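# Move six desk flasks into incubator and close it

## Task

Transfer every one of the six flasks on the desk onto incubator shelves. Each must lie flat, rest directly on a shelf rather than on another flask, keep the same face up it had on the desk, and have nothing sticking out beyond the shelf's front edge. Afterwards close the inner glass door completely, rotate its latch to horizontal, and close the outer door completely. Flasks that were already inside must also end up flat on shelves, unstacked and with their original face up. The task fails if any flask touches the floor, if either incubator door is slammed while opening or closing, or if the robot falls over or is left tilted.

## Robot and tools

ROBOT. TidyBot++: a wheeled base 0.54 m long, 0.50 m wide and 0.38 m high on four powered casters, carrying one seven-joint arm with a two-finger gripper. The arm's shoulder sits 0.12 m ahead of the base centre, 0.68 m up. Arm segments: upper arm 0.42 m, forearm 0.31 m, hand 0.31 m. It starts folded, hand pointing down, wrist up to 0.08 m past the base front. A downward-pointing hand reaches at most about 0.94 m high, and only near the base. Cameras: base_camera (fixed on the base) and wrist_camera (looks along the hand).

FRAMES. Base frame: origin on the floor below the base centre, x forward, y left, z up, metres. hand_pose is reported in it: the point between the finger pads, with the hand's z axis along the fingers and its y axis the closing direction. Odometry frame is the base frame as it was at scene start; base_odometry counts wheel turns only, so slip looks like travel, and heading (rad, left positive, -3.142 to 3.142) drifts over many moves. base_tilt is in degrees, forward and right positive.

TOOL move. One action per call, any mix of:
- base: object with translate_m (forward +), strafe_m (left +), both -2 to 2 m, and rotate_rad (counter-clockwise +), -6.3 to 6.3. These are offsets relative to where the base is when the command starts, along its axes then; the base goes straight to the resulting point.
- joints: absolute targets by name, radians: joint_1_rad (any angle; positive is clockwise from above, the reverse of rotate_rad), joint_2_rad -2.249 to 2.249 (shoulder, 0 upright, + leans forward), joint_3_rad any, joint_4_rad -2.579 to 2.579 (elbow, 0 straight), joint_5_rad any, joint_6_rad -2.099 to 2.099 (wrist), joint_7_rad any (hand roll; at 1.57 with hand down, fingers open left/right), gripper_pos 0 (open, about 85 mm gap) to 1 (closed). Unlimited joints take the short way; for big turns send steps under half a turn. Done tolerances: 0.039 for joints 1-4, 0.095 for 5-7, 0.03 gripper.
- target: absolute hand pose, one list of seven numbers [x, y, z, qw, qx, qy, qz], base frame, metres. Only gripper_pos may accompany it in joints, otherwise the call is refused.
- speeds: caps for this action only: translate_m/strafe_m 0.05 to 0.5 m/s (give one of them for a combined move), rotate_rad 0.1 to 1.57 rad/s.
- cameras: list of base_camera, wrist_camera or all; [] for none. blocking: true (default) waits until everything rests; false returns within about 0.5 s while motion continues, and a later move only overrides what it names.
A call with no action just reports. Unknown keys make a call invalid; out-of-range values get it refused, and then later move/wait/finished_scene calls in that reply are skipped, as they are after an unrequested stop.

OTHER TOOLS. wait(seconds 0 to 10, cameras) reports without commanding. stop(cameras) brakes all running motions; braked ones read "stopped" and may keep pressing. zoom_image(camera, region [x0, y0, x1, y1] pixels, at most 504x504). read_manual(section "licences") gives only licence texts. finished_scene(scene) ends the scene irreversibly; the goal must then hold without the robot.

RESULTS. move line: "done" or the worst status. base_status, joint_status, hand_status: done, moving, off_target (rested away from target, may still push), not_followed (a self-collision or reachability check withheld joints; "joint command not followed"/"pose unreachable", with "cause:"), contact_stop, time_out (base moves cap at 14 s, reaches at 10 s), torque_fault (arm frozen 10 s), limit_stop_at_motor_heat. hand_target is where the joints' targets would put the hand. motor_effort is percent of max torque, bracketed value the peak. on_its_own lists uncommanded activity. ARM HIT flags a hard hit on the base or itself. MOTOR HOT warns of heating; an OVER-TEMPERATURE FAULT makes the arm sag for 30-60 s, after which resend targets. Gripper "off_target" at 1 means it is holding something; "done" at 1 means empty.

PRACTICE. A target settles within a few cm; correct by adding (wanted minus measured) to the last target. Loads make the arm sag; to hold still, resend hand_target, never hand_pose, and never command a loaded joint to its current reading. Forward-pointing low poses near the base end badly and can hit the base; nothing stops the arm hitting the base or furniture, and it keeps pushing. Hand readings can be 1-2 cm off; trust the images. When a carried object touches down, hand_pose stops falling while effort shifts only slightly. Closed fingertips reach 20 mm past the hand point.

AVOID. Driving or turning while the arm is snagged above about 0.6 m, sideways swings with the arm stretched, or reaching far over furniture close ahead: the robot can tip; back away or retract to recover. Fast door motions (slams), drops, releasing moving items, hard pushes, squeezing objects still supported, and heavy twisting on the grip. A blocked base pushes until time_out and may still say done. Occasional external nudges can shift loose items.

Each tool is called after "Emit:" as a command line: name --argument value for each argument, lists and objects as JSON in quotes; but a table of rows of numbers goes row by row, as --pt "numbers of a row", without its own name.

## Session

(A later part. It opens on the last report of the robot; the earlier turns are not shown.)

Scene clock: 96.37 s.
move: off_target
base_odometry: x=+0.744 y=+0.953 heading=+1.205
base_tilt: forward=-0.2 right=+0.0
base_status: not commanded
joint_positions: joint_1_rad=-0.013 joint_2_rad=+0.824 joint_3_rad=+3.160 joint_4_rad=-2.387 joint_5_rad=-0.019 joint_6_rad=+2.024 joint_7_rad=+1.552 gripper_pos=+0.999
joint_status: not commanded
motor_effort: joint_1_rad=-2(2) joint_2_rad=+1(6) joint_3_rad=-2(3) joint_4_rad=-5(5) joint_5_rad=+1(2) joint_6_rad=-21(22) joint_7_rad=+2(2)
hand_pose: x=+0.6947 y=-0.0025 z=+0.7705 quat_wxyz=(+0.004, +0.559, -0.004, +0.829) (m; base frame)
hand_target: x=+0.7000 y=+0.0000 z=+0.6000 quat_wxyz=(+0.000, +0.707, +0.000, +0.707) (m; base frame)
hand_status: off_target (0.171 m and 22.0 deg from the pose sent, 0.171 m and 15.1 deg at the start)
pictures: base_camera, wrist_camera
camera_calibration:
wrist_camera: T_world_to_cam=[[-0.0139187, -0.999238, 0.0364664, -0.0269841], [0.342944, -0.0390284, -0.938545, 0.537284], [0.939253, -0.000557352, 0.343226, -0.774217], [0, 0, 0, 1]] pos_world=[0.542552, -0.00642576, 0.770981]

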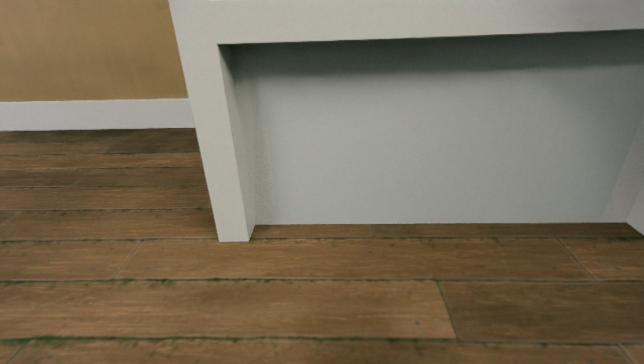

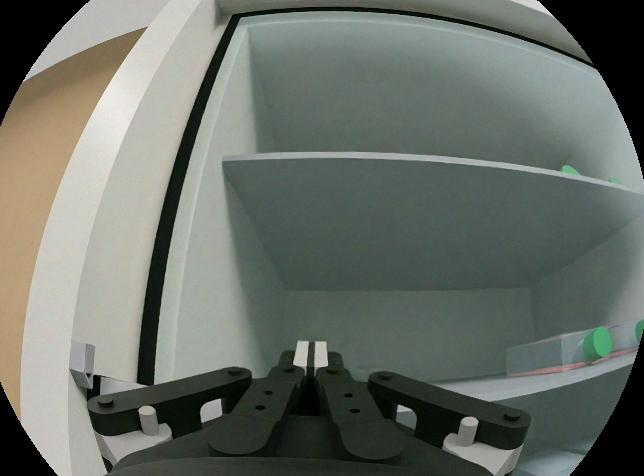

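Emit:
move --target '[0.70,0.0,0.81,0,0.707,0,0.707]' --cameras '[]'

Emit:
move --base '{"translate_m":-0.07,"strafe_m":-0.005}' --cameras '[]'

Emit:
move --target '[0.70,0.0,0.72,0,0.707,0,0.707]' --cameras '[]'

Emit:
move --base '{"translate_m":0.08}'

Emit:
zoom_image --camera "wrist_camera" --region '[60, 200, 380, 400]'

Scene clock: 98.87 s.
move: done
base_odometry: x=+0.744 y=+0.953 heading=+1.205
base_tilt: forward=-0.2 right=+0.0
base_status: not commanded
joint_positions: joint_1_rad=-0.010 joint_2_rad=+0.305 joint_3_rad=+3.158 joint_4_rad=-2.382 joint_5_rad=-0.019 joint_6_rad=+1.109 joint_7_rad=+1.552 gripper_pos=+0.999
joint_status: not commanded
motor_effort: joint_1_rad=+0(3) joint_2_rad=-24(25) joint_3_rad=-1(2) joint_4_rad=+13(21) joint_5_rad=+0(2) joint_6_rad=+8(21) joint_7_rad=+1(2)
hand_pose: x=+0.6947 y=-0.0064 z=+0.7981 quat_wxyz=(+0.000, +0.710, -0.016, +0.704) (m; base frame)
hand_target: x=+0.7000 y=+0.0000 z=+0.8100 quat_wxyz=(+0.000, +0.707, +0.000, +0.707) (m; base frame)
hand_status: done (0.014 m and 1.8 deg from the pose sent, 0.040 m and 22.0 deg at the start)
pictures: none
No camera images: "cameras" was empty.

Scene clock: 100.00 s.
move: done
base_odometry: x=+0.723 y=+0.886 heading=+1.205
base_tilt: forward=-0.2 right=+0.0
base_status: done
joint_positions: joint_1_rad=-0.010 joint_2_rad=+0.294 joint_3_rad=+3.158 joint_4_rad=-2.381 joint_5_rad=-0.019 joint_6_rad=+1.107 joint_7_rad=+1.552 gripper_pos=+0.999
joint_status: not commanded
motor_effort: joint_1_rad=+0(1) joint_2_rad=-24(27) joint_3_rad=-1(2) joint_4_rad=+13(15) joint_5_rad=+0(0) joint_6_rad=+7(8) joint_7_rad=+1(2)
hand_pose: x=+0.6937 y=-0.0064 z=+0.8047 quat_wxyz=(+0.000, +0.706, -0.016, +0.708) (m; base frame)
hand_target: x=+0.7000 y=+0.0000 z=+0.8100 quat_wxyz=(+0.000, +0.707, +0.000, +0.707) (m; base frame)
hand_status: not commanded
pictures: none
No camera images: "cameras" was empty.

Scene clock: 101.70 s.
move: done
base_odometry: x=+0.723 y=+0.886 heading=+1.205
base_tilt: forward=-0.2 right=+0.0
base_status: not commanded
joint_positions: joint_1_rad=-0.010 joint_2_rad=+0.583 joint_3_rad=+3.158 joint_4_rad=-2.415 joint_5_rad=-0.019 joint_6_rad=+1.398 joint_7_rad=+1.552 gripper_pos=+0.999
joint_status: not commanded
motor_effort: joint_1_rad=+0(0) joint_2_rad=-28(30) joint_3_rad=-1(2) joint_4_rad=+8(13) joint_5_rad=+1(1) joint_6_rad=+7(8) joint_7_rad=+0(2)
hand_pose: x=+0.7069 y=-0.0061 z=+0.7129 quat_wxyz=(+0.003, +0.717, -0.012, +0.697) (m; base frame)
hand_target: x=+0.7000 y=+0.0000 z=+0.7200 quat_wxyz=(+0.000, +0.707, +0.000, +0.707) (m; base frame)
hand_status: done (0.012 m and 2.2 deg from the pose sent, 0.085 m and 1.8 deg at the start)
pictures: none
No camera images: "cameras" was empty.

Scene clock: 102.77 s.
move: done
base_odometry: x=+0.752 y=+0.960 heading=+1.205
base_tilt: forward=-0.1 right=+0.0
base_status: done
joint_positions: joint_1_rad=-0.010 joint_2_rad=+0.566 joint_3_rad=+3.157 joint_4_rad=-2.480 joint_5_rad=-0.019 joint_6_rad=+1.433 joint_7_rad=+1.552 gripper_pos=+0.999
joint_status: not commanded
motor_effort: joint_1_rad=+1(2) joint_2_rad=-22(30) joint_3_rad=+0(2) joint_4_rad=+16(27) joint_5_rad=+0(1) joint_6_rad=+5(8) joint_7_rad=+1(2)
hand_pose: x=+0.6857 y=-0.0058 z=+0.7106 quat_wxyz=(+0.003, +0.722, -0.012, +0.692) (m; base frame)
hand_target: x=+0.7000 y=+0.0000 z=+0.7200 quat_wxyz=(+0.000, +0.707, +0.000, +0.707) (m; base frame)
hand_status: not commanded
pictures: base_camera, wrist_camera
camera_calibration:
wrist_camera: T_world_to_cam=[[-0.00844577, -0.999667, 0.0243967, -0.0233505], [-0.0762793, -0.0236824, -0.996805, 0.813032], [0.997051, -0.0102797, -0.0760539, -0.487043], [0, 0, 0, 1]] pos_world=[0.547426, -0.00909482, 0.773962]

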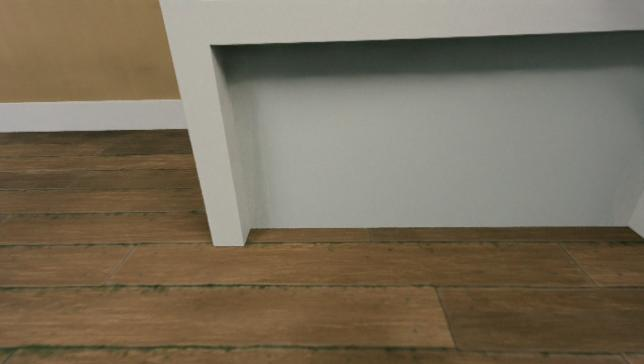

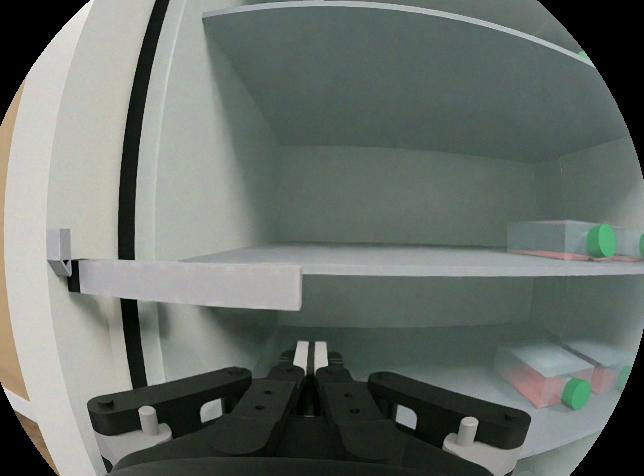

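Scaled by 1.575.

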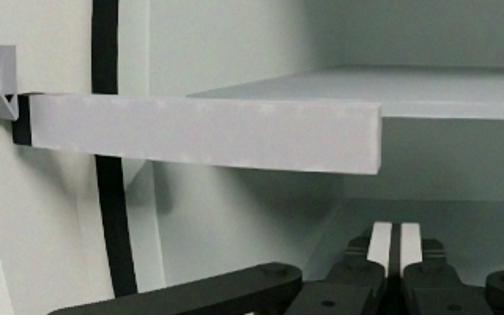

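Emit:
move --base '{"strafe_m":0.017}' --cameras '[]'

Emit:
move --target '[0.71,0.0,0.80,0,0.707,0,0.707]' --cameras '[]'

Emit:
move --target '[0.71,0.0,0.86,0,0.707,0,0.707]'

Scene clock: 103.70 s.
move: done
base_odometry: x=+0.736 y=+0.967 heading=+1.205
base_tilt: forward=-0.2 right=+0.0
base_status: done
joint_positions: joint_1_rad=+0.005 joint_2_rad=+0.569 joint_3_rad=+3.164 joint_4_rad=-2.477 joint_5_rad=-0.019 joint_6_rad=+1.434 joint_7_rad=+1.552 gripper_pos=+0.999
joint_status: not commanded
motor_effort: joint_1_rad=-2(4) joint_2_rad=-23(27) joint_3_rad=-2(5) joint_4_rad=+13(17) joint_5_rad=+2(5) joint_6_rad=+5(8) joint_7_rad=+1(2)
hand_pose: x=+0.6866 y=-0.0179 z=+0.7103 quat_wxyz=(+0.012, +0.721, -0.019, +0.692) (m; base frame)
hand_target: x=+0.7000 y=+0.0000 z=+0.7200 quat_wxyz=(+0.000, +0.707, +0.000, +0.707) (m; base frame)
hand_status: not commanded
pictures: none
No camera images: "cameras" was empty.

Scene clock: 105.00 s.
move: off_target
base_odometry: x=+0.736 y=+0.967 heading=+1.205
base_tilt: forward=-0.2 right=+0.0
base_status: not commanded
joint_positions: joint_1_rad=+0.004 joint_2_rad=+0.372 joint_3_rad=+3.164 joint_4_rad=-2.427 joint_5_rad=-0.019 joint_6_rad=+1.099 joint_7_rad=+1.552 gripper_pos=+0.999
joint_status: not commanded
motor_effort: joint_1_rad=-1(2) joint_2_rad=-28(31) joint_3_rad=-1(3) joint_4_rad=+21(21) joint_5_rad=+1(2) joint_6_rad=+12(14) joint_7_rad=+1(2)
hand_pose: x=+0.6861 y=-0.0179 z=+0.7377 quat_wxyz=(+0.009, +0.751, -0.023, +0.660) (m; base frame)
hand_target: x=+0.7100 y=+0.0000 z=+0.8000 quat_wxyz=(+0.000, +0.707, +0.000, +0.707) (m; base frame)
hand_status: off_target (0.069 m and 7.9 deg from the pose sent, 0.094 m and 3.5 deg at the start)
pictures: none
No camera images: "cameras" was empty.

Scene clock: 106.17 s.
move: off_target
base_odometry: x=+0.736 y=+0.967 heading=+1.205
base_tilt: forward=-0.2 right=+0.0
base_status: not commanded
joint_positions: joint_1_rad=+0.003 joint_2_rad=+0.203 joint_3_rad=+3.164 joint_4_rad=-2.352 joint_5_rad=-0.019 joint_6_rad=+0.849 joint_7_rad=+1.552 gripper_pos=+0.999
joint_status: not commanded
motor_effort: joint_1_rad=+0(1) joint_2_rad=-24(31) joint_3_rad=+0(2) joint_4_rad=+27(27) joint_5_rad=+1(2) joint_6_rad=+13(15) joint_7_rad=+1(2)
hand_pose: x=+0.6862 y=-0.0172 z=+0.7898 quat_wxyz=(+0.005, +0.753, -0.025, +0.657) (m; base frame)
hand_target: x=+0.7100 y=+0.0000 z=+0.8600 quat_wxyz=(+0.000, +0.707, +0.000, +0.707) (m; base frame)
hand_status: off_target (0.076 m and 8.3 deg from the pose sent, 0.126 m and 7.9 deg at the start)
pictures: base_camera, wrist_camera
camera_calibration:
wrist_camera: T_world_to_cam=[[-0.0268724, -0.999582, 0.0106807, -0.0132722], [-0.168904, -0.0059907, -0.985614, 0.94662], [0.985266, -0.0282899, -0.168672, -0.400603], [0, 0, 0, 1]] pos_world=[0.554232, -0.0189288, 0.865573]

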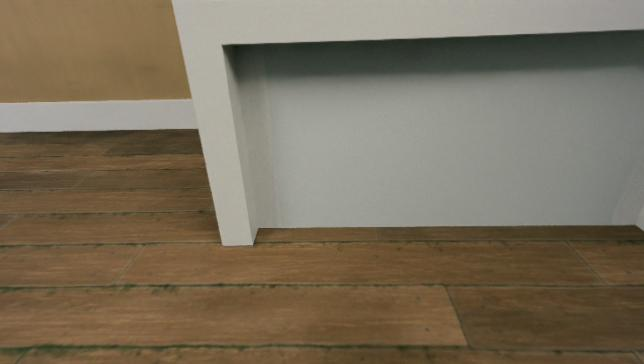

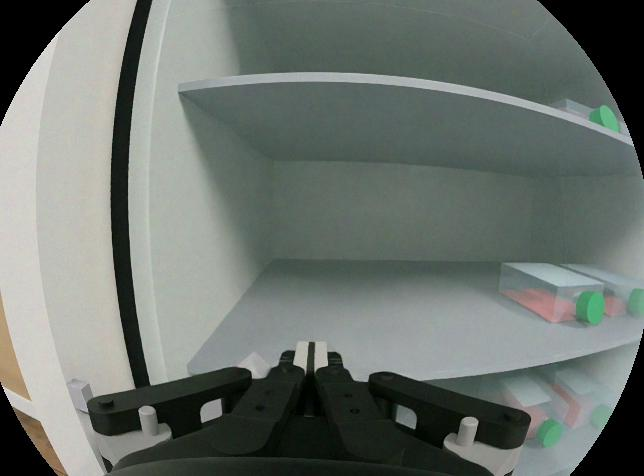

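Emit:
move --target '[0.70,0.03,0.92,0,0.707,0,0.707]'

Emit:
move --base '{"translate_m":-0.1}'

Scene clock: 107.50 s.
move: off_target
base_odometry: x=+0.736 y=+0.967 heading=+1.205
base_tilt: forward=-0.2 right=+0.0
base_status: not commanded
joint_positions: joint_1_rad=-0.071 joint_2_rad=+0.044 joint_3_rad=+3.133 joint_4_rad=-2.224 joint_5_rad=-0.125 joint_6_rad=+0.644 joint_7_rad=+1.643 gripper_pos=+0.999
joint_status: not commanded
motor_effort: joint_1_rad=+0(3) joint_2_rad=-18(27) joint_3_rad=-1(4) joint_4_rad=+26(30) joint_5_rad=+1(3) joint_6_rad=+10(15) joint_7_rad=+1(2)
hand_pose: x=+0.6883 y=+0.0232 z=+0.8823 quat_wxyz=(-0.010, +0.727, -0.007, +0.686) (m; base frame)
hand_target: x=+0.7000 y=+0.0300 z=+0.9200 quat_wxyz=(+0.000, +0.707, +0.000, +0.707) (m; base frame)
hand_status: off_target (0.040 m and 3.6 deg from the pose sent, 0.139 m and 8.3 deg at the start)
pictures: base_camera, wrist_camera
camera_calibration:
wrist_camera: T_world_to_cam=[[0.0172151, -0.999782, 0.0118036, -0.00508203], [-0.090621, -0.0133169, -0.995796, 0.993727], [0.995737, 0.0160731, -0.0908306, -0.462888], [0, 0, 0, 1]] pos_world=[0.551055, 0.0155925, 0.947565]

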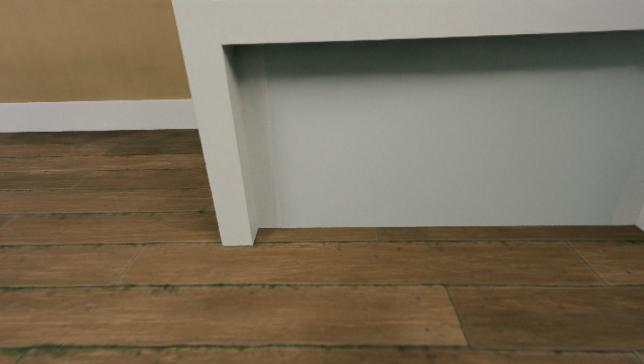

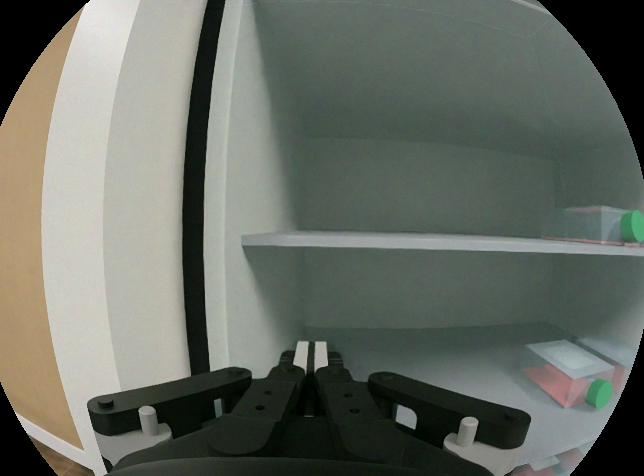

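Scene clock: 108.77 s.
move: done
base_odometry: x=+0.700 y=+0.873 heading=+1.205
base_tilt: forward=-0.2 right=+0.0
base_status: done
joint_positions: joint_1_rad=-0.074 joint_2_rad=+0.040 joint_3_rad=+3.132 joint_4_rad=-2.175 joint_5_rad=-0.125 joint_6_rad=+0.644 joint_7_rad=+1.643 gripper_pos=+0.999
joint_status: not commanded
motor_effort: joint_1_rad=+0(1) joint_2_rad=-20(24) joint_3_rad=-1(2) joint_4_rad=+19(25) joint_5_rad=+0(1) joint_6_rad=+7(9) joint_7_rad=+1(2)
hand_pose: x=+0.6973 y=+0.0260 z=+0.9122 quat_wxyz=(-0.013, +0.708, -0.007, +0.706) (m; base frame)
hand_target: x=+0.7000 y=+0.0300 z=+0.9200 quat_wxyz=(+0.000, +0.707, +0.000, +0.707) (m; base frame)
hand_status: not commanded
pictures: base_camera, wrist_camera
camera_calibration:
wrist_camera: T_world_to_cam=[[0.0203247, -0.999757, 0.00848225, -0.00197495], [-0.0372635, -0.00923561, -0.999263, 0.99023], [0.999099, 0.0199937, -0.0374422, -0.520361], [0, 0, 0, 1]] pos_world=[0.556832, 0.0175748, 0.970034]

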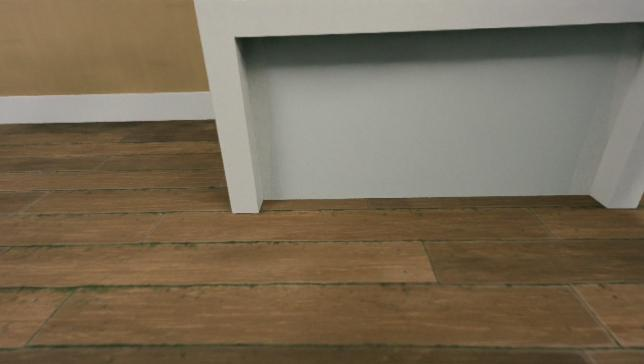

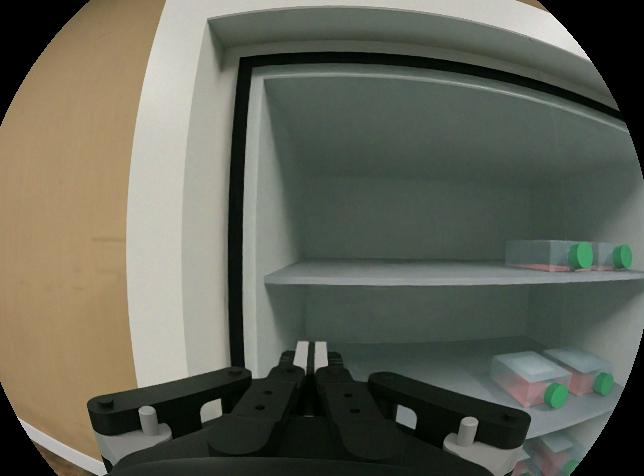

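Emit:
move --base '{"translate_m":-0.1}' --target '[0.70,0.0,0.78,0,0.707,0,0.707]'

Emit:
zoom_image --camera "wrist_camera" --region '[140, 150, 400, 350]'

Scene clock: 110.77 s.
move: done
base_odometry: x=+0.664 y=+0.780 heading=+1.205
base_tilt: forward=-0.2 right=+0.0
base_status: done
joint_positions: joint_1_rad=-0.016 joint_2_rad=+0.376 joint_3_rad=+3.139 joint_4_rad=-2.369 joint_5_rad=-0.062 joint_6_rad=+1.143 joint_7_rad=+1.634 gripper_pos=+0.999
joint_status: not commanded
motor_effort: joint_1_rad=+0(1) joint_2_rad=-25(27) joint_3_rad=-1(2) joint_4_rad=+12(19) joint_5_rad=+0(1) joint_6_rad=+8(9) joint_7_rad=+1(2)
hand_pose: x=+0.7056 y=-0.0053 z=+0.7729 quat_wxyz=(+0.026, +0.719, +0.000, +0.695) (m; base frame)
hand_target: x=+0.7000 y=+0.0000 z=+0.7800 quat_wxyz=(+0.000, +0.707, +0.000, +0.707) (m; base frame)
hand_status: done (0.010 m and 3.6 deg from the pose sent, 0.135 m and 1.7 deg at the start)
pictures: base_camera, wrist_camera
camera_calibration:
wrist_camera: T_world_to_cam=[[-0.0225757, -0.996922, 0.0750837, -0.0533806], [-0.0688833, -0.0733733, -0.994923, 0.869607], [0.997369, -0.0276331, -0.0670148, -0.509502], [0, 0, 0, 1]] pos_world=[0.566858, -0.00348953, 0.835055]

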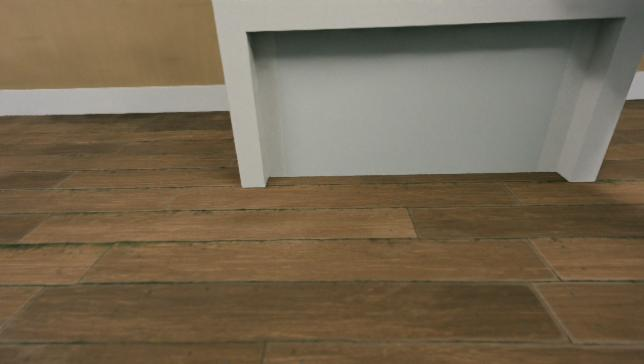

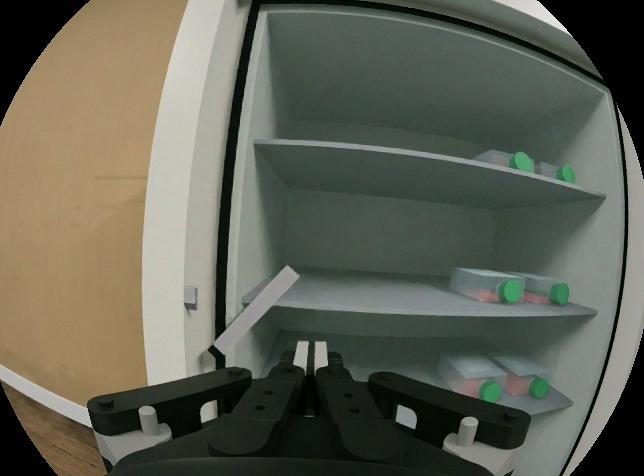

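Scaled by 1.938.

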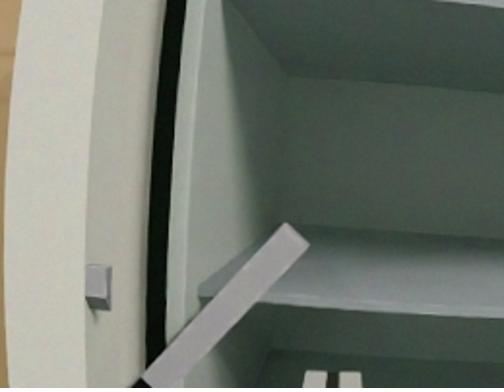

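Emit:
move --target '[0.70,0.04,0.765,-0.242,0.664,-0.242,0.664]' --joints '{"gripper_pos":0}'

Emit:
move --base '{"translate_m":0.1}'

Scene clock: 113.13 s.
move: done
base_odometry: x=+0.664 y=+0.780 heading=+1.205
base_tilt: forward=-0.1 right=+0.0
base_status: not commanded
joint_positions: joint_1_rad=-0.060 joint_2_rad=+0.427 joint_3_rad=+3.052 joint_4_rad=-2.371 joint_5_rad=-0.105 joint_6_rad=+1.214 joint_7_rad=+1.042 gripper_pos=+0.000
joint_status: all done
motor_effort: joint_1_rad=+0(1) joint_2_rad=-27(27) joint_3_rad=-2(3) joint_4_rad=+11(12) joint_5_rad=+1(1) joint_6_rad=+8(8) joint_7_rad=+1(2)
hand_pose: x=+0.7065 y=+0.0511 z=+0.7645 quat_wxyz=(-0.222, +0.685, -0.196, +0.665) (m; base frame)
hand_target: x=+0.7000 y=+0.0400 z=+0.7650 quat_wxyz=(-0.242, +0.664, -0.242, +0.664) (m; base frame)
hand_status: done (0.013 m and 6.2 deg from the pose sent, 0.046 m and 42.3 deg at the start)
pictures: base_camera, wrist_camera
camera_calibration:
wrist_camera: T_world_to_cam=[[0.0399455, -0.843761, -0.535231, 0.417982], [-0.0707837, 0.531923, -0.843829, 0.720397], [0.996692, 0.0715928, -0.0384765, -0.535722], [0, 0, 0, 1]] pos_world=[0.568246, 0.00783437, 0.810996]

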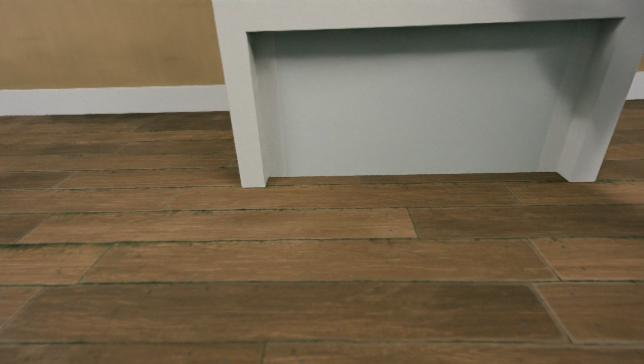

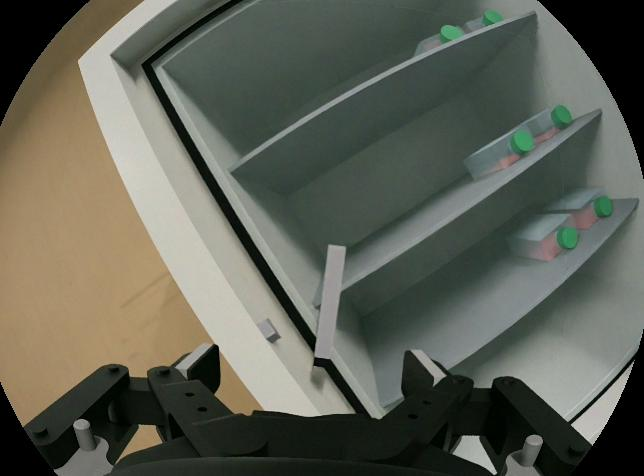

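Scene clock: 114.37 s.
move: done
base_odometry: x=+0.700 y=+0.873 heading=+1.205
base_tilt: forward=-0.2 right=+0.0
base_status: done
joint_positions: joint_1_rad=-0.060 joint_2_rad=+0.434 joint_3_rad=+3.052 joint_4_rad=-2.377 joint_5_rad=-0.105 joint_6_rad=+1.216 joint_7_rad=+1.041 gripper_pos=+0.000
joint_status: not commanded
motor_effort: joint_1_rad=+0(1) joint_2_rad=-26(29) joint_3_rad=-1(2) joint_4_rad=+11(13) joint_5_rad=+1(1) joint_6_rad=+6(8) joint_7_rad=+1(2)
hand_pose: x=+0.7053 y=+0.0509 z=+0.7585 quat_wxyz=(-0.221, +0.689, -0.197, +0.661) (m; base frame)
hand_target: x=+0.7000 y=+0.0400 z=+0.7650 quat_wxyz=(-0.242, +0.664, -0.242, +0.664) (m; base frame)
hand_status: not commanded
pictures: base_camera, wrist_camera
camera_calibration:
wrist_camera: T_world_to_cam=[[0.0343068, -0.843934, -0.535348, 0.418751], [-0.079876, 0.531635, -0.843199, 0.721346], [0.996214, 0.0716889, -0.0491714, -0.526266], [0, 0, 0, 1]] pos_world=[0.567526, 0.00763331, 0.806539]

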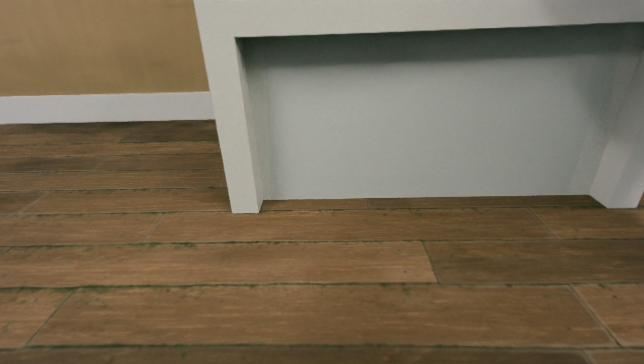

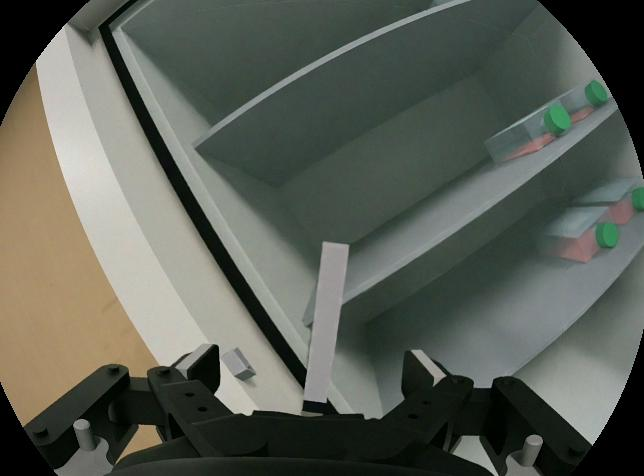

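Emit:
move --base '{"translate_m":0.085,"strafe_m":-0.008}' --speeds '{"translate_m":0.15}'

Scene clock: 115.90 s.
move: done
base_odometry: x=+0.738 y=+0.949 heading=+1.204
base_tilt: forward=-0.2 right=+0.0
base_status: done
joint_positions: joint_1_rad=-0.060 joint_2_rad=+0.435 joint_3_rad=+3.052 joint_4_rad=-2.379 joint_5_rad=-0.105 joint_6_rad=+1.217 joint_7_rad=+1.041 gripper_pos=+0.000
joint_status: not commanded
motor_effort: joint_1_rad=+0(1) joint_2_rad=-26(28) joint_3_rad=-1(2) joint_4_rad=+11(12) joint_5_rad=+1(1) joint_6_rad=+7(8) joint_7_rad=+2(2)
hand_pose: x=+0.7048 y=+0.0509 z=+0.7572 quat_wxyz=(-0.221, +0.690, -0.198, +0.660) (m; base frame)
hand_target: x=+0.7000 y=+0.0400 z=+0.7650 quat_wxyz=(-0.242, +0.664, -0.242, +0.664) (m; base frame)
hand_status: not commanded
pictures: base_camera, wrist_camera
camera_calibration:
wrist_camera: T_world_to_cam=[[0.0332451, -0.843942, -0.535404, 0.418877], [-0.0819335, 0.531596, -0.843026, 0.721515], [0.996083, 0.071894, -0.0514741, -0.524085], [0, 0, 0, 1]] pos_world=[0.567222, 0.00763246, 0.805548]

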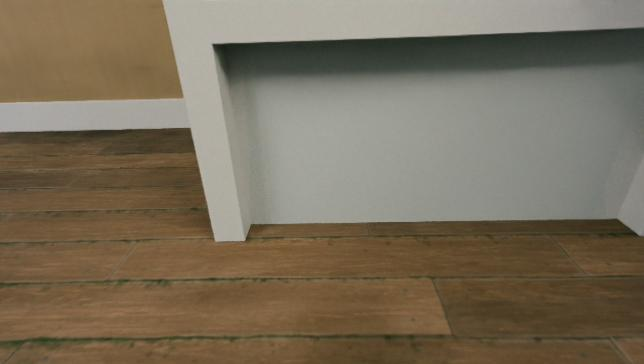

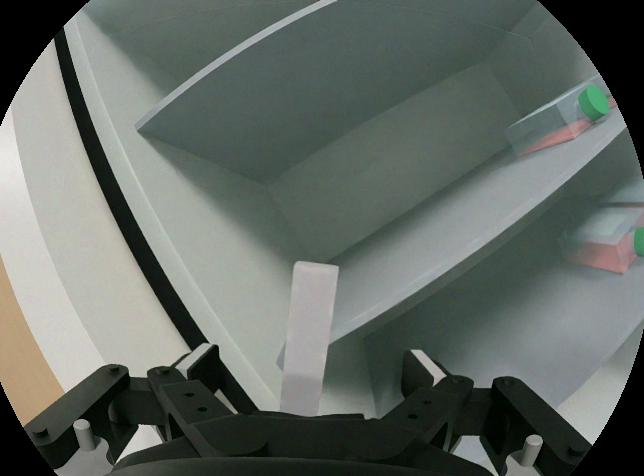

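Emit:
move --base '{"translate_m":0.008}' --cameras '[]'

Emit:
move --joints '{"gripper_pos":1}'

Scene clock: 116.73 s.
move: done
base_odometry: x=+0.741 y=+0.957 heading=+1.204
base_tilt: forward=-0.1 right=+0.0
base_status: done
joint_positions: joint_1_rad=-0.060 joint_2_rad=+0.435 joint_3_rad=+3.052 joint_4_rad=-2.384 joint_5_rad=-0.105 joint_6_rad=+1.220 joint_7_rad=+1.040 gripper_pos=+0.000
joint_status: not commanded
motor_effort: joint_1_rad=+0(1) joint_2_rad=-26(29) joint_3_rad=-1(2) joint_4_rad=+11(16) joint_5_rad=+1(1) joint_6_rad=+8(8) joint_7_rad=+1(2)
hand_pose: x=+0.7034 y=+0.0508 z=+0.7563 quat_wxyz=(-0.221, +0.690, -0.198, +0.660) (m; base frame)
hand_target: x=+0.7000 y=+0.0400 z=+0.7650 quat_wxyz=(-0.242, +0.664, -0.242, +0.664) (m; base frame)
hand_status: not commanded
pictures: none
No camera images: "cameras" was empty.

Scene clock: 117.83 s.
move: off_target
base_odometry: x=+0.741 y=+0.957 heading=+1.204
base_tilt: forward=-0.2 right=+0.0
base_status: not commanded
joint_positions: joint_1_rad=-0.070 joint_2_rad=+0.421 joint_3_rad=+3.039 joint_4_rad=-2.411 joint_5_rad=-0.129 joint_6_rad=+1.237 joint_7_rad=+1.035 gripper_pos=+0.844
joint_status: gripper_pos off_target (ended at +0.844, target +1.000)
motor_effort: joint_1_rad=+1(5) joint_2_rad=-22(27) joint_3_rad=+0(5) joint_4_rad=+15(20) joint_5_rad=+2(5) joint_6_rad=+7(10) joint_7_rad=+1(2)
hand_pose: x=+0.6931 y=+0.0546 z=+0.7579 quat_wxyz=(-0.225, +0.688, -0.203, +0.659) (m; base frame)
hand_target: x=+0.7000 y=+0.0400 z=+0.7650 quat_wxyz=(-0.242, +0.664, -0.242, +0.664) (m; base frame)
hand_status: not commanded
pictures: base_camera, wrist_camera
camera_calibration:
wrist_camera: T_world_to_cam=[[0.0317896, -0.836159, -0.547565, 0.432646], [-0.0821624, 0.543801, -0.835182, 0.712715], [0.996112, 0.0715393, -0.0514137, -0.512705], [0, 0, 0, 1]] pos_world=[0.555516, 0.0108639, 0.805789]

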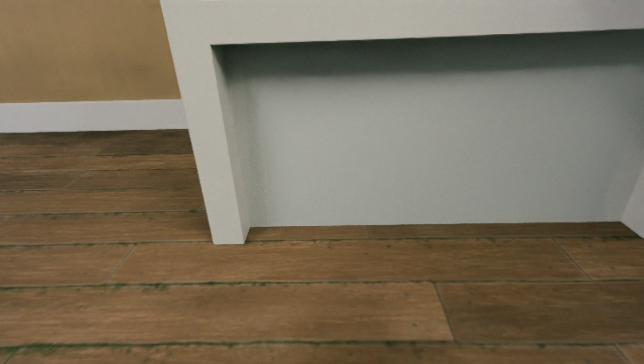

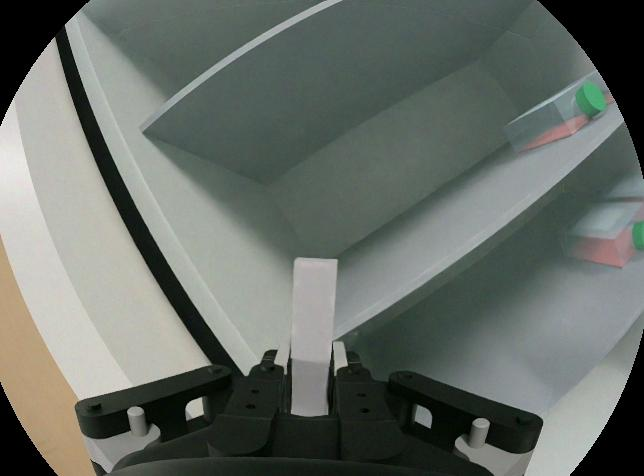

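Emit:
move --base '{"translate_m":-0.05,"strafe_m":-0.0895,"rotate_rad":0.12}' --speeds '{"translate_m":0.08,"rotate_rad":0.1}'

Scene clock: 120.67 s.
move: done
base_odometry: x=+0.807 y=+0.878 heading=+1.325
base_tilt: forward=-0.2 right=+0.0
base_status: done
joint_positions: joint_1_rad=-0.071 joint_2_rad=+0.425 joint_3_rad=+3.037 joint_4_rad=-2.407 joint_5_rad=-0.130 joint_6_rad=+1.238 joint_7_rad=+1.035 gripper_pos=+0.844
joint_status: not commanded
motor_effort: joint_1_rad=+1(5) joint_2_rad=-24(26) joint_3_rad=+0(4) joint_4_rad=+11(15) joint_5_rad=+1(5) joint_6_rad=+7(9) joint_7_rad=+1(2)
hand_pose: x=+0.6945 y=+0.0559 z=+0.7579 quat_wxyz=(-0.227, +0.688, -0.203, +0.659) (m; base frame)
hand_target: x=+0.7000 y=+0.0400 z=+0.7650 quat_wxyz=(-0.242, +0.664, -0.242, +0.664) (m; base frame)
hand_status: not commanded
pictures: base_camera, wrist_camera
camera_calibration:
wrist_camera: T_world_to_cam=[[0.0336231, -0.835127, -0.549029, 0.433414], [-0.0815959, 0.545212, -0.834318, 0.710989], [0.996098, 0.0728509, -0.0498112, -0.515394], [0, 0, 0, 1]] pos_world=[0.556824, 0.0118626, 0.805475]

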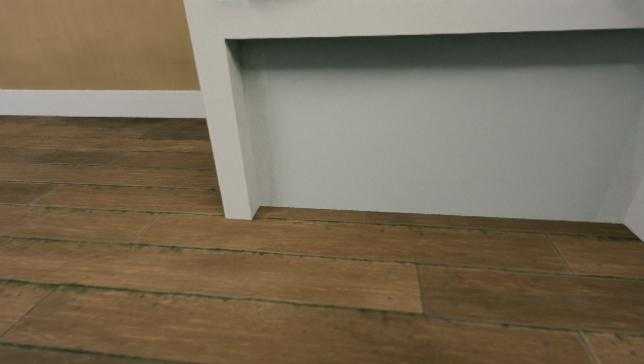

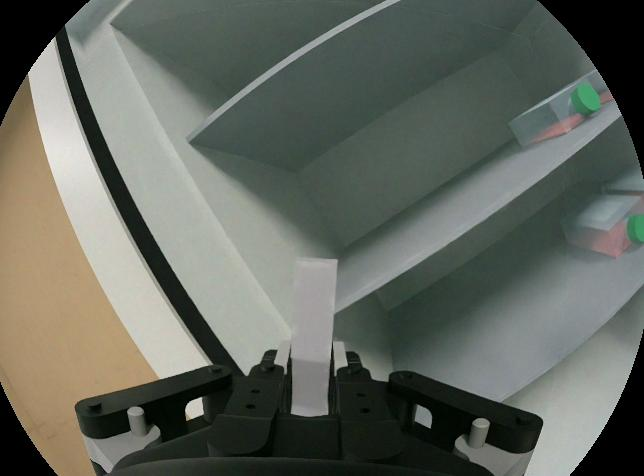

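Emit:
move --base '{"translate_m":-0.05,"strafe_m":-0.0895,"rotate_rad":0.12}' --speeds '{"translate_m":0.08,"rotate_rad":0.1}' --cameras '[]'

Emit:
move --base '{"translate_m":-0.05,"strafe_m":-0.0895,"rotate_rad":0.12}' --speeds '{"translate_m":0.08,"rotate_rad":0.1}'

Emit:
move --base '{"translate_m":-0.05,"strafe_m":-0.0895,"rotate_rad":0.12}' --speeds '{"translate_m":0.08,"rotate_rad":0.1}'

Scene clock: 122.77 s.
move: done
base_odometry: x=+0.881 y=+0.808 heading=+1.445
base_tilt: forward=-0.2 right=+0.0
base_status: done
joint_positions: joint_1_rad=-0.076 joint_2_rad=+0.425 joint_3_rad=+3.034 joint_4_rad=-2.407 joint_5_rad=-0.132 joint_6_rad=+1.239 joint_7_rad=+1.035 gripper_pos=+0.844
joint_status: not commanded
motor_effort: joint_1_rad=+3(5) joint_2_rad=-24(26) joint_3_rad=+1(4) joint_4_rad=+11(15) joint_5_rad=+1(4) joint_6_rad=+7(9) joint_7_rad=+1(2)
hand_pose: x=+0.6942 y=+0.0593 z=+0.7578 quat_wxyz=(-0.229, +0.688, -0.202, +0.658) (m; base frame)
hand_target: x=+0.7000 y=+0.0400 z=+0.7650 quat_wxyz=(-0.242, +0.664, -0.242, +0.664) (m; base frame)
hand_status: not commanded
pictures: none
No camera images: "cameras" was empty.

Scene clock: 124.60 s.
move: done
base_odometry: x=+0.964 y=+0.747 heading=+1.566
base_tilt: forward=-0.1 right=+0.0
base_status: done
joint_positions: joint_1_rad=-0.080 joint_2_rad=+0.426 joint_3_rad=+3.031 joint_4_rad=-2.407 joint_5_rad=-0.134 joint_6_rad=+1.240 joint_7_rad=+1.035 gripper_pos=+0.844
joint_status: not commanded
motor_effort: joint_1_rad=+3(6) joint_2_rad=-23(26) joint_3_rad=+1(4) joint_4_rad=+11(15) joint_5_rad=+1(5) joint_6_rad=+6(9) joint_7_rad=+1(2)
hand_pose: x=+0.6938 y=+0.0630 z=+0.7578 quat_wxyz=(-0.231, +0.688, -0.200, +0.657) (m; base frame)
hand_target: x=+0.7000 y=+0.0400 z=+0.7650 quat_wxyz=(-0.242, +0.664, -0.242, +0.664) (m; base frame)
hand_status: not commanded
pictures: base_camera, wrist_camera
camera_calibration:
wrist_camera: T_world_to_cam=[[0.0428147, -0.832684, -0.552091, 0.435115], [-0.0873465, 0.547362, -0.832325, 0.709292], [0.995258, 0.0838589, -0.0492969, -0.515793], [0, 0, 0, 1]] pos_world=[0.556672, 0.0173279, 0.805158]

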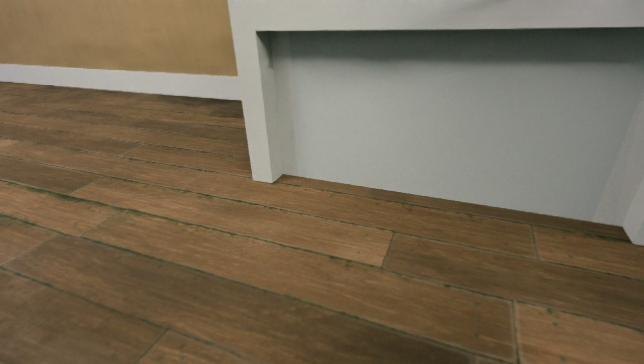

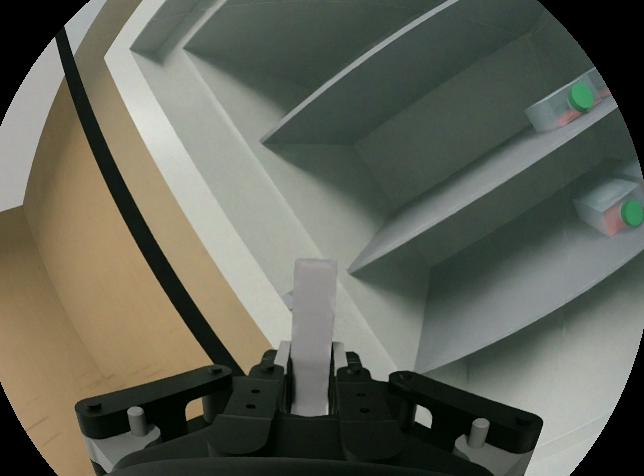

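Scene clock: 126.43 s.
move: done
base_odometry: x=+1.053 y=+0.696 heading=+1.687
base_tilt: forward=-0.2 right=+0.0
base_status: done
joint_positions: joint_1_rad=-0.085 joint_2_rad=+0.427 joint_3_rad=+3.028 joint_4_rad=-2.407 joint_5_rad=-0.136 joint_6_rad=+1.241 joint_7_rad=+1.035 gripper_pos=+0.844
joint_status: not commanded
motor_effort: joint_1_rad=+3(7) joint_2_rad=-24(25) joint_3_rad=+2(4) joint_4_rad=+12(15) joint_5_rad=+1(6) joint_6_rad=+7(9) joint_7_rad=+1(2)
hand_pose: x=+0.6934 y=+0.0667 z=+0.7578 quat_wxyz=(-0.234, +0.689, -0.199, +0.657) (m; base frame)
hand_target: x=+0.7000 y=+0.0400 z=+0.7650 quat_wxyz=(-0.242, +0.664, -0.242, +0.664) (m; base frame)
hand_status: not commanded
pictures: base_camera, wrist_camera
camera_calibration:
wrist_camera: T_world_to_cam=[[0.047619, -0.831432, -0.553583, 0.435882], [-0.0904441, 0.548346, -0.831346, 0.70858], [0.994762, 0.0896562, -0.0490864, -0.515868], [0, 0, 0, 1]] pos_world=[0.556497, 0.0201095, 0.80505]

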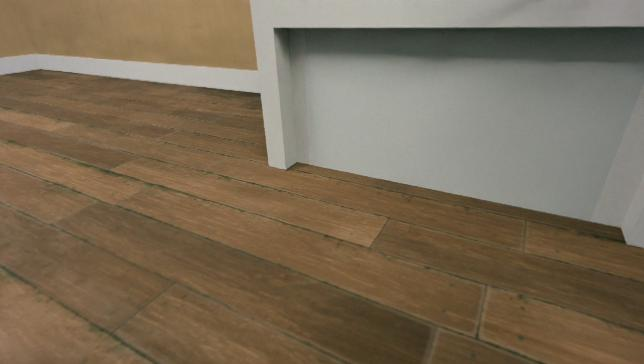

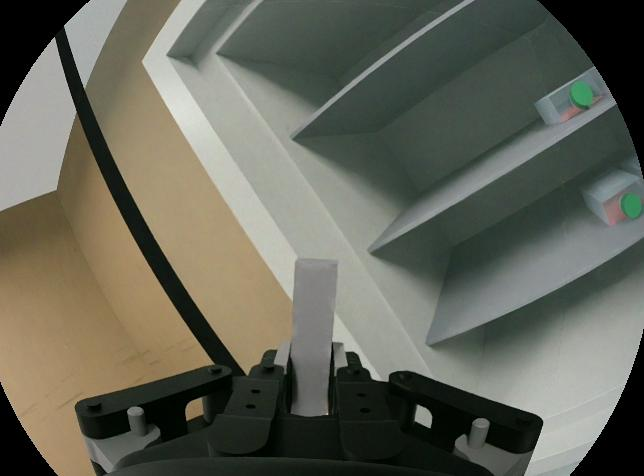

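Emit:
move --joints '{"gripper_pos":0}' --cameras '[]'

Emit:
move --base '{"translate_m":-0.3}' --speeds '{"translate_m":0.3}'

Scene clock: 128.47 s.
move: done
base_odometry: x=+1.053 y=+0.696 heading=+1.687
base_tilt: forward=-0.2 right=+0.0
base_status: not commanded
joint_positions: joint_1_rad=-0.070 joint_2_rad=+0.430 joint_3_rad=+3.035 joint_4_rad=-2.407 joint_5_rad=-0.136 joint_6_rad=+1.241 joint_7_rad=+1.035 gripper_pos=+0.000
joint_status: all done
motor_effort: joint_1_rad=+0(4) joint_2_rad=-25(27) joint_3_rad=-2(2) joint_4_rad=+11(13) joint_5_rad=+1(1) joint_6_rad=+7(8) joint_7_rad=+0(2)
hand_pose: x=+0.6949 y=+0.0547 z=+0.7559 quat_wxyz=(-0.226, +0.688, -0.206, +0.658) (m; base frame)
hand_target: x=+0.7000 y=+0.0400 z=+0.7650 quat_wxyz=(-0.242, +0.664, -0.242, +0.664) (m; base frame)
hand_status: not commanded
pictures: none
No camera images: "cameras" was empty.

Scene clock: 130.43 s.
move: done
base_odometry: x=+1.088 y=+0.398 heading=+1.687
base_tilt: forward=-0.2 right=+0.0
base_status: done
joint_positions: joint_1_rad=-0.070 joint_2_rad=+0.432 joint_3_rad=+3.035 joint_4_rad=-2.407 joint_5_rad=-0.136 joint_6_rad=+1.241 joint_7_rad=+1.035 gripper_pos=+0.000
joint_status: not commanded
motor_effort: joint_1_rad=+0(1) joint_2_rad=-25(28) joint_3_rad=-2(3) joint_4_rad=+11(12) joint_5_rad=+1(1) joint_6_rad=+7(8) joint_7_rad=+1(2)
hand_pose: x=+0.6951 y=+0.0546 z=+0.7547 quat_wxyz=(-0.225, +0.689, -0.206, +0.658) (m; base frame)
hand_target: x=+0.7000 y=+0.0400 z=+0.7650 quat_wxyz=(-0.242, +0.664, -0.242, +0.664) (m; base frame)
hand_status: not commanded
pictures: base_camera, wrist_camera
camera_calibration:
wrist_camera: T_world_to_cam=[[0.0270253, -0.834012, -0.551085, 0.436581], [-0.0828489, 0.547521, -0.832681, 0.70858], [0.996196, 0.0681602, -0.0543, -0.512538], [0, 0, 0, 1]] pos_world=[0.557494, 0.0110858, 0.802783]

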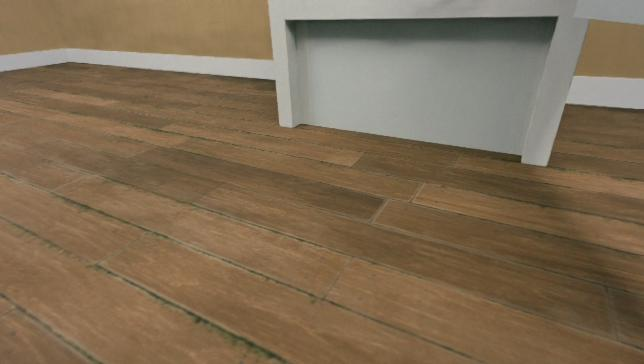

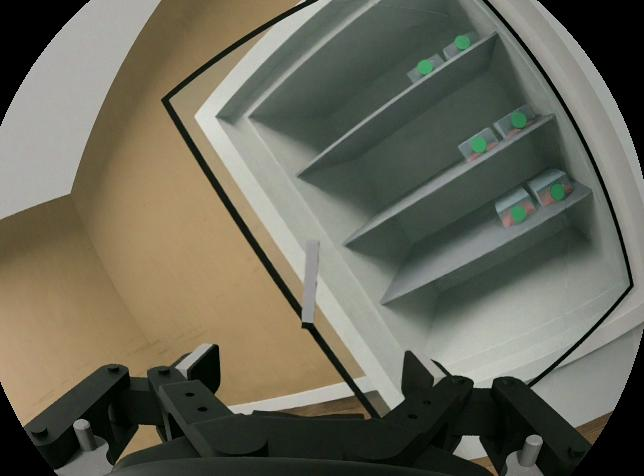

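Emit:
move --base '{"strafe_m":1.2}' --joints '{"gripper_pos":1}' --target '[0.70,0,0.66,0,0.707,0,0.707]' --cameras '[]'

Emit:
move --base '{"translate_m":1.2,"rotate_rad":-1.587}'

Scene clock: 134.50 s.
move: done
base_odometry: x=-0.104 y=+0.259 heading=+1.688
base_tilt: forward=-0.2 right=+0.0
base_status: done
joint_positions: joint_1_rad=-0.013 joint_2_rad=+0.803 joint_3_rad=+3.146 joint_4_rad=-2.418 joint_5_rad=-0.060 joint_6_rad=+1.627 joint_7_rad=+1.481 gripper_pos=+0.999
joint_status: all done
motor_effort: joint_1_rad=+0(2) joint_2_rad=-30(32) joint_3_rad=-1(3) joint_4_rad=+4(11) joint_5_rad=+0(1) joint_6_rad=+7(9) joint_7_rad=+1(2)
hand_pose: x=+0.7076 y=-0.0119 z=+0.6538 quat_wxyz=(-0.011, +0.713, -0.048, +0.699) (m; base frame)
hand_target: x=+0.7000 y=+0.0000 z=+0.6600 quat_wxyz=(+0.000, +0.707, +0.000, +0.707) (m; base frame)
hand_status: done (0.015 m and 5.7 deg from the pose sent, 0.109 m and 35.6 deg at the start)
pictures: none
No camera images: "cameras" was empty.

Scene clock: 138.67 s.
move: done
base_odometry: x=-0.244 y=+1.451 heading=+0.100
base_tilt: forward=-0.2 right=+0.0
base_status: done
joint_positions: joint_1_rad=-0.010 joint_2_rad=+0.803 joint_3_rad=+3.153 joint_4_rad=-2.422 joint_5_rad=-0.055 joint_6_rad=+1.629 joint_7_rad=+1.481 gripper_pos=+0.999
joint_status: not commanded
motor_effort: joint_1_rad=+0(3) joint_2_rad=-30(32) joint_3_rad=-1(3) joint_4_rad=+4(5) joint_5_rad=+0(1) joint_6_rad=+8(8) joint_7_rad=+1(2)
hand_pose: x=+0.7063 y=-0.0147 z=+0.6530 quat_wxyz=(-0.009, +0.714, -0.047, +0.698) (m; base frame)
hand_target: x=+0.7000 y=+0.0000 z=+0.6600 quat_wxyz=(+0.000, +0.707, +0.000, +0.707) (m; base frame)
hand_status: not commanded
pictures: base_camera, wrist_camera
camera_calibration:
wrist_camera: T_world_to_cam=[[-0.0416333, -0.998305, -0.0406664, 0.0352288], [-0.0561667, 0.0429759, -0.997496, 0.744082], [0.997553, -0.0392449, -0.0578607, -0.524689], [0, 0, 0, 1]] pos_world=[0.566664, -0.0173999, 0.713293]

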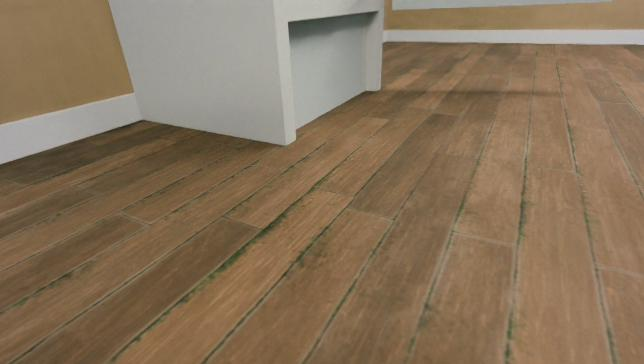

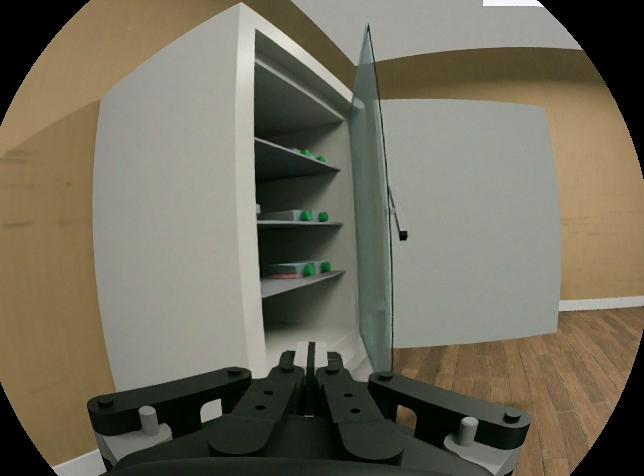

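Emit:
move --base '{"translate_m":0.4}' --speeds '{"translate_m":0.25}'

Scene clock: 141.30 s.
move: done
base_odometry: x=+0.154 y=+1.491 heading=+0.100
base_tilt: forward=-0.2 right=+0.0
base_status: done
joint_positions: joint_1_rad=-0.010 joint_2_rad=+0.804 joint_3_rad=+3.153 joint_4_rad=-2.424 joint_5_rad=-0.055 joint_6_rad=+1.630 joint_7_rad=+1.481 gripper_pos=+0.999
joint_status: not commanded
motor_effort: joint_1_rad=+0(1) joint_2_rad=-30(32) joint_3_rad=-1(2) joint_4_rad=+4(5) joint_5_rad=+0(1) joint_6_rad=+7(8) joint_7_rad=+1(2)
hand_pose: x=+0.7058 y=-0.0147 z=+0.6525 quat_wxyz=(-0.008, +0.715, -0.047, +0.698) (m; base frame)
hand_target: x=+0.7000 y=+0.0000 z=+0.6600 quat_wxyz=(+0.000, +0.707, +0.000, +0.707) (m; base frame)
hand_status: not commanded
pictures: base_camera, wrist_camera
camera_calibration:
wrist_camera: T_world_to_cam=[[-0.0416712, -0.998309, -0.0405318, 0.0351213], [-0.0571728, 0.0428831, -0.997443, 0.744289], [0.997494, -0.0392473, -0.0588631, -0.52346], [0, 0, 0, 1]] pos_world=[0.566165, -0.0173999, 0.712997]

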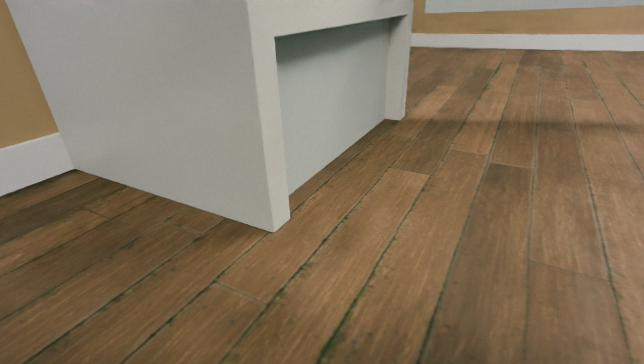

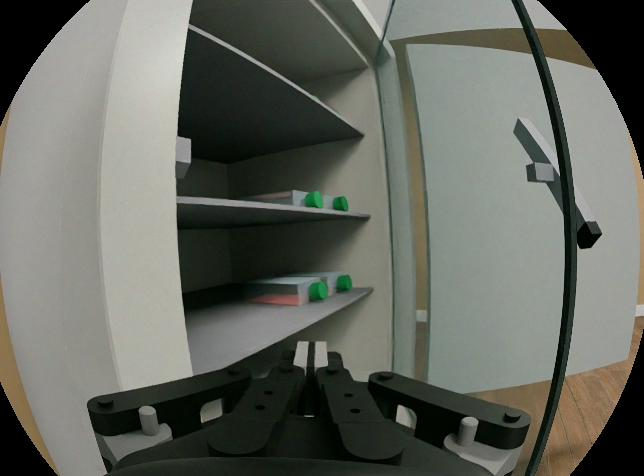

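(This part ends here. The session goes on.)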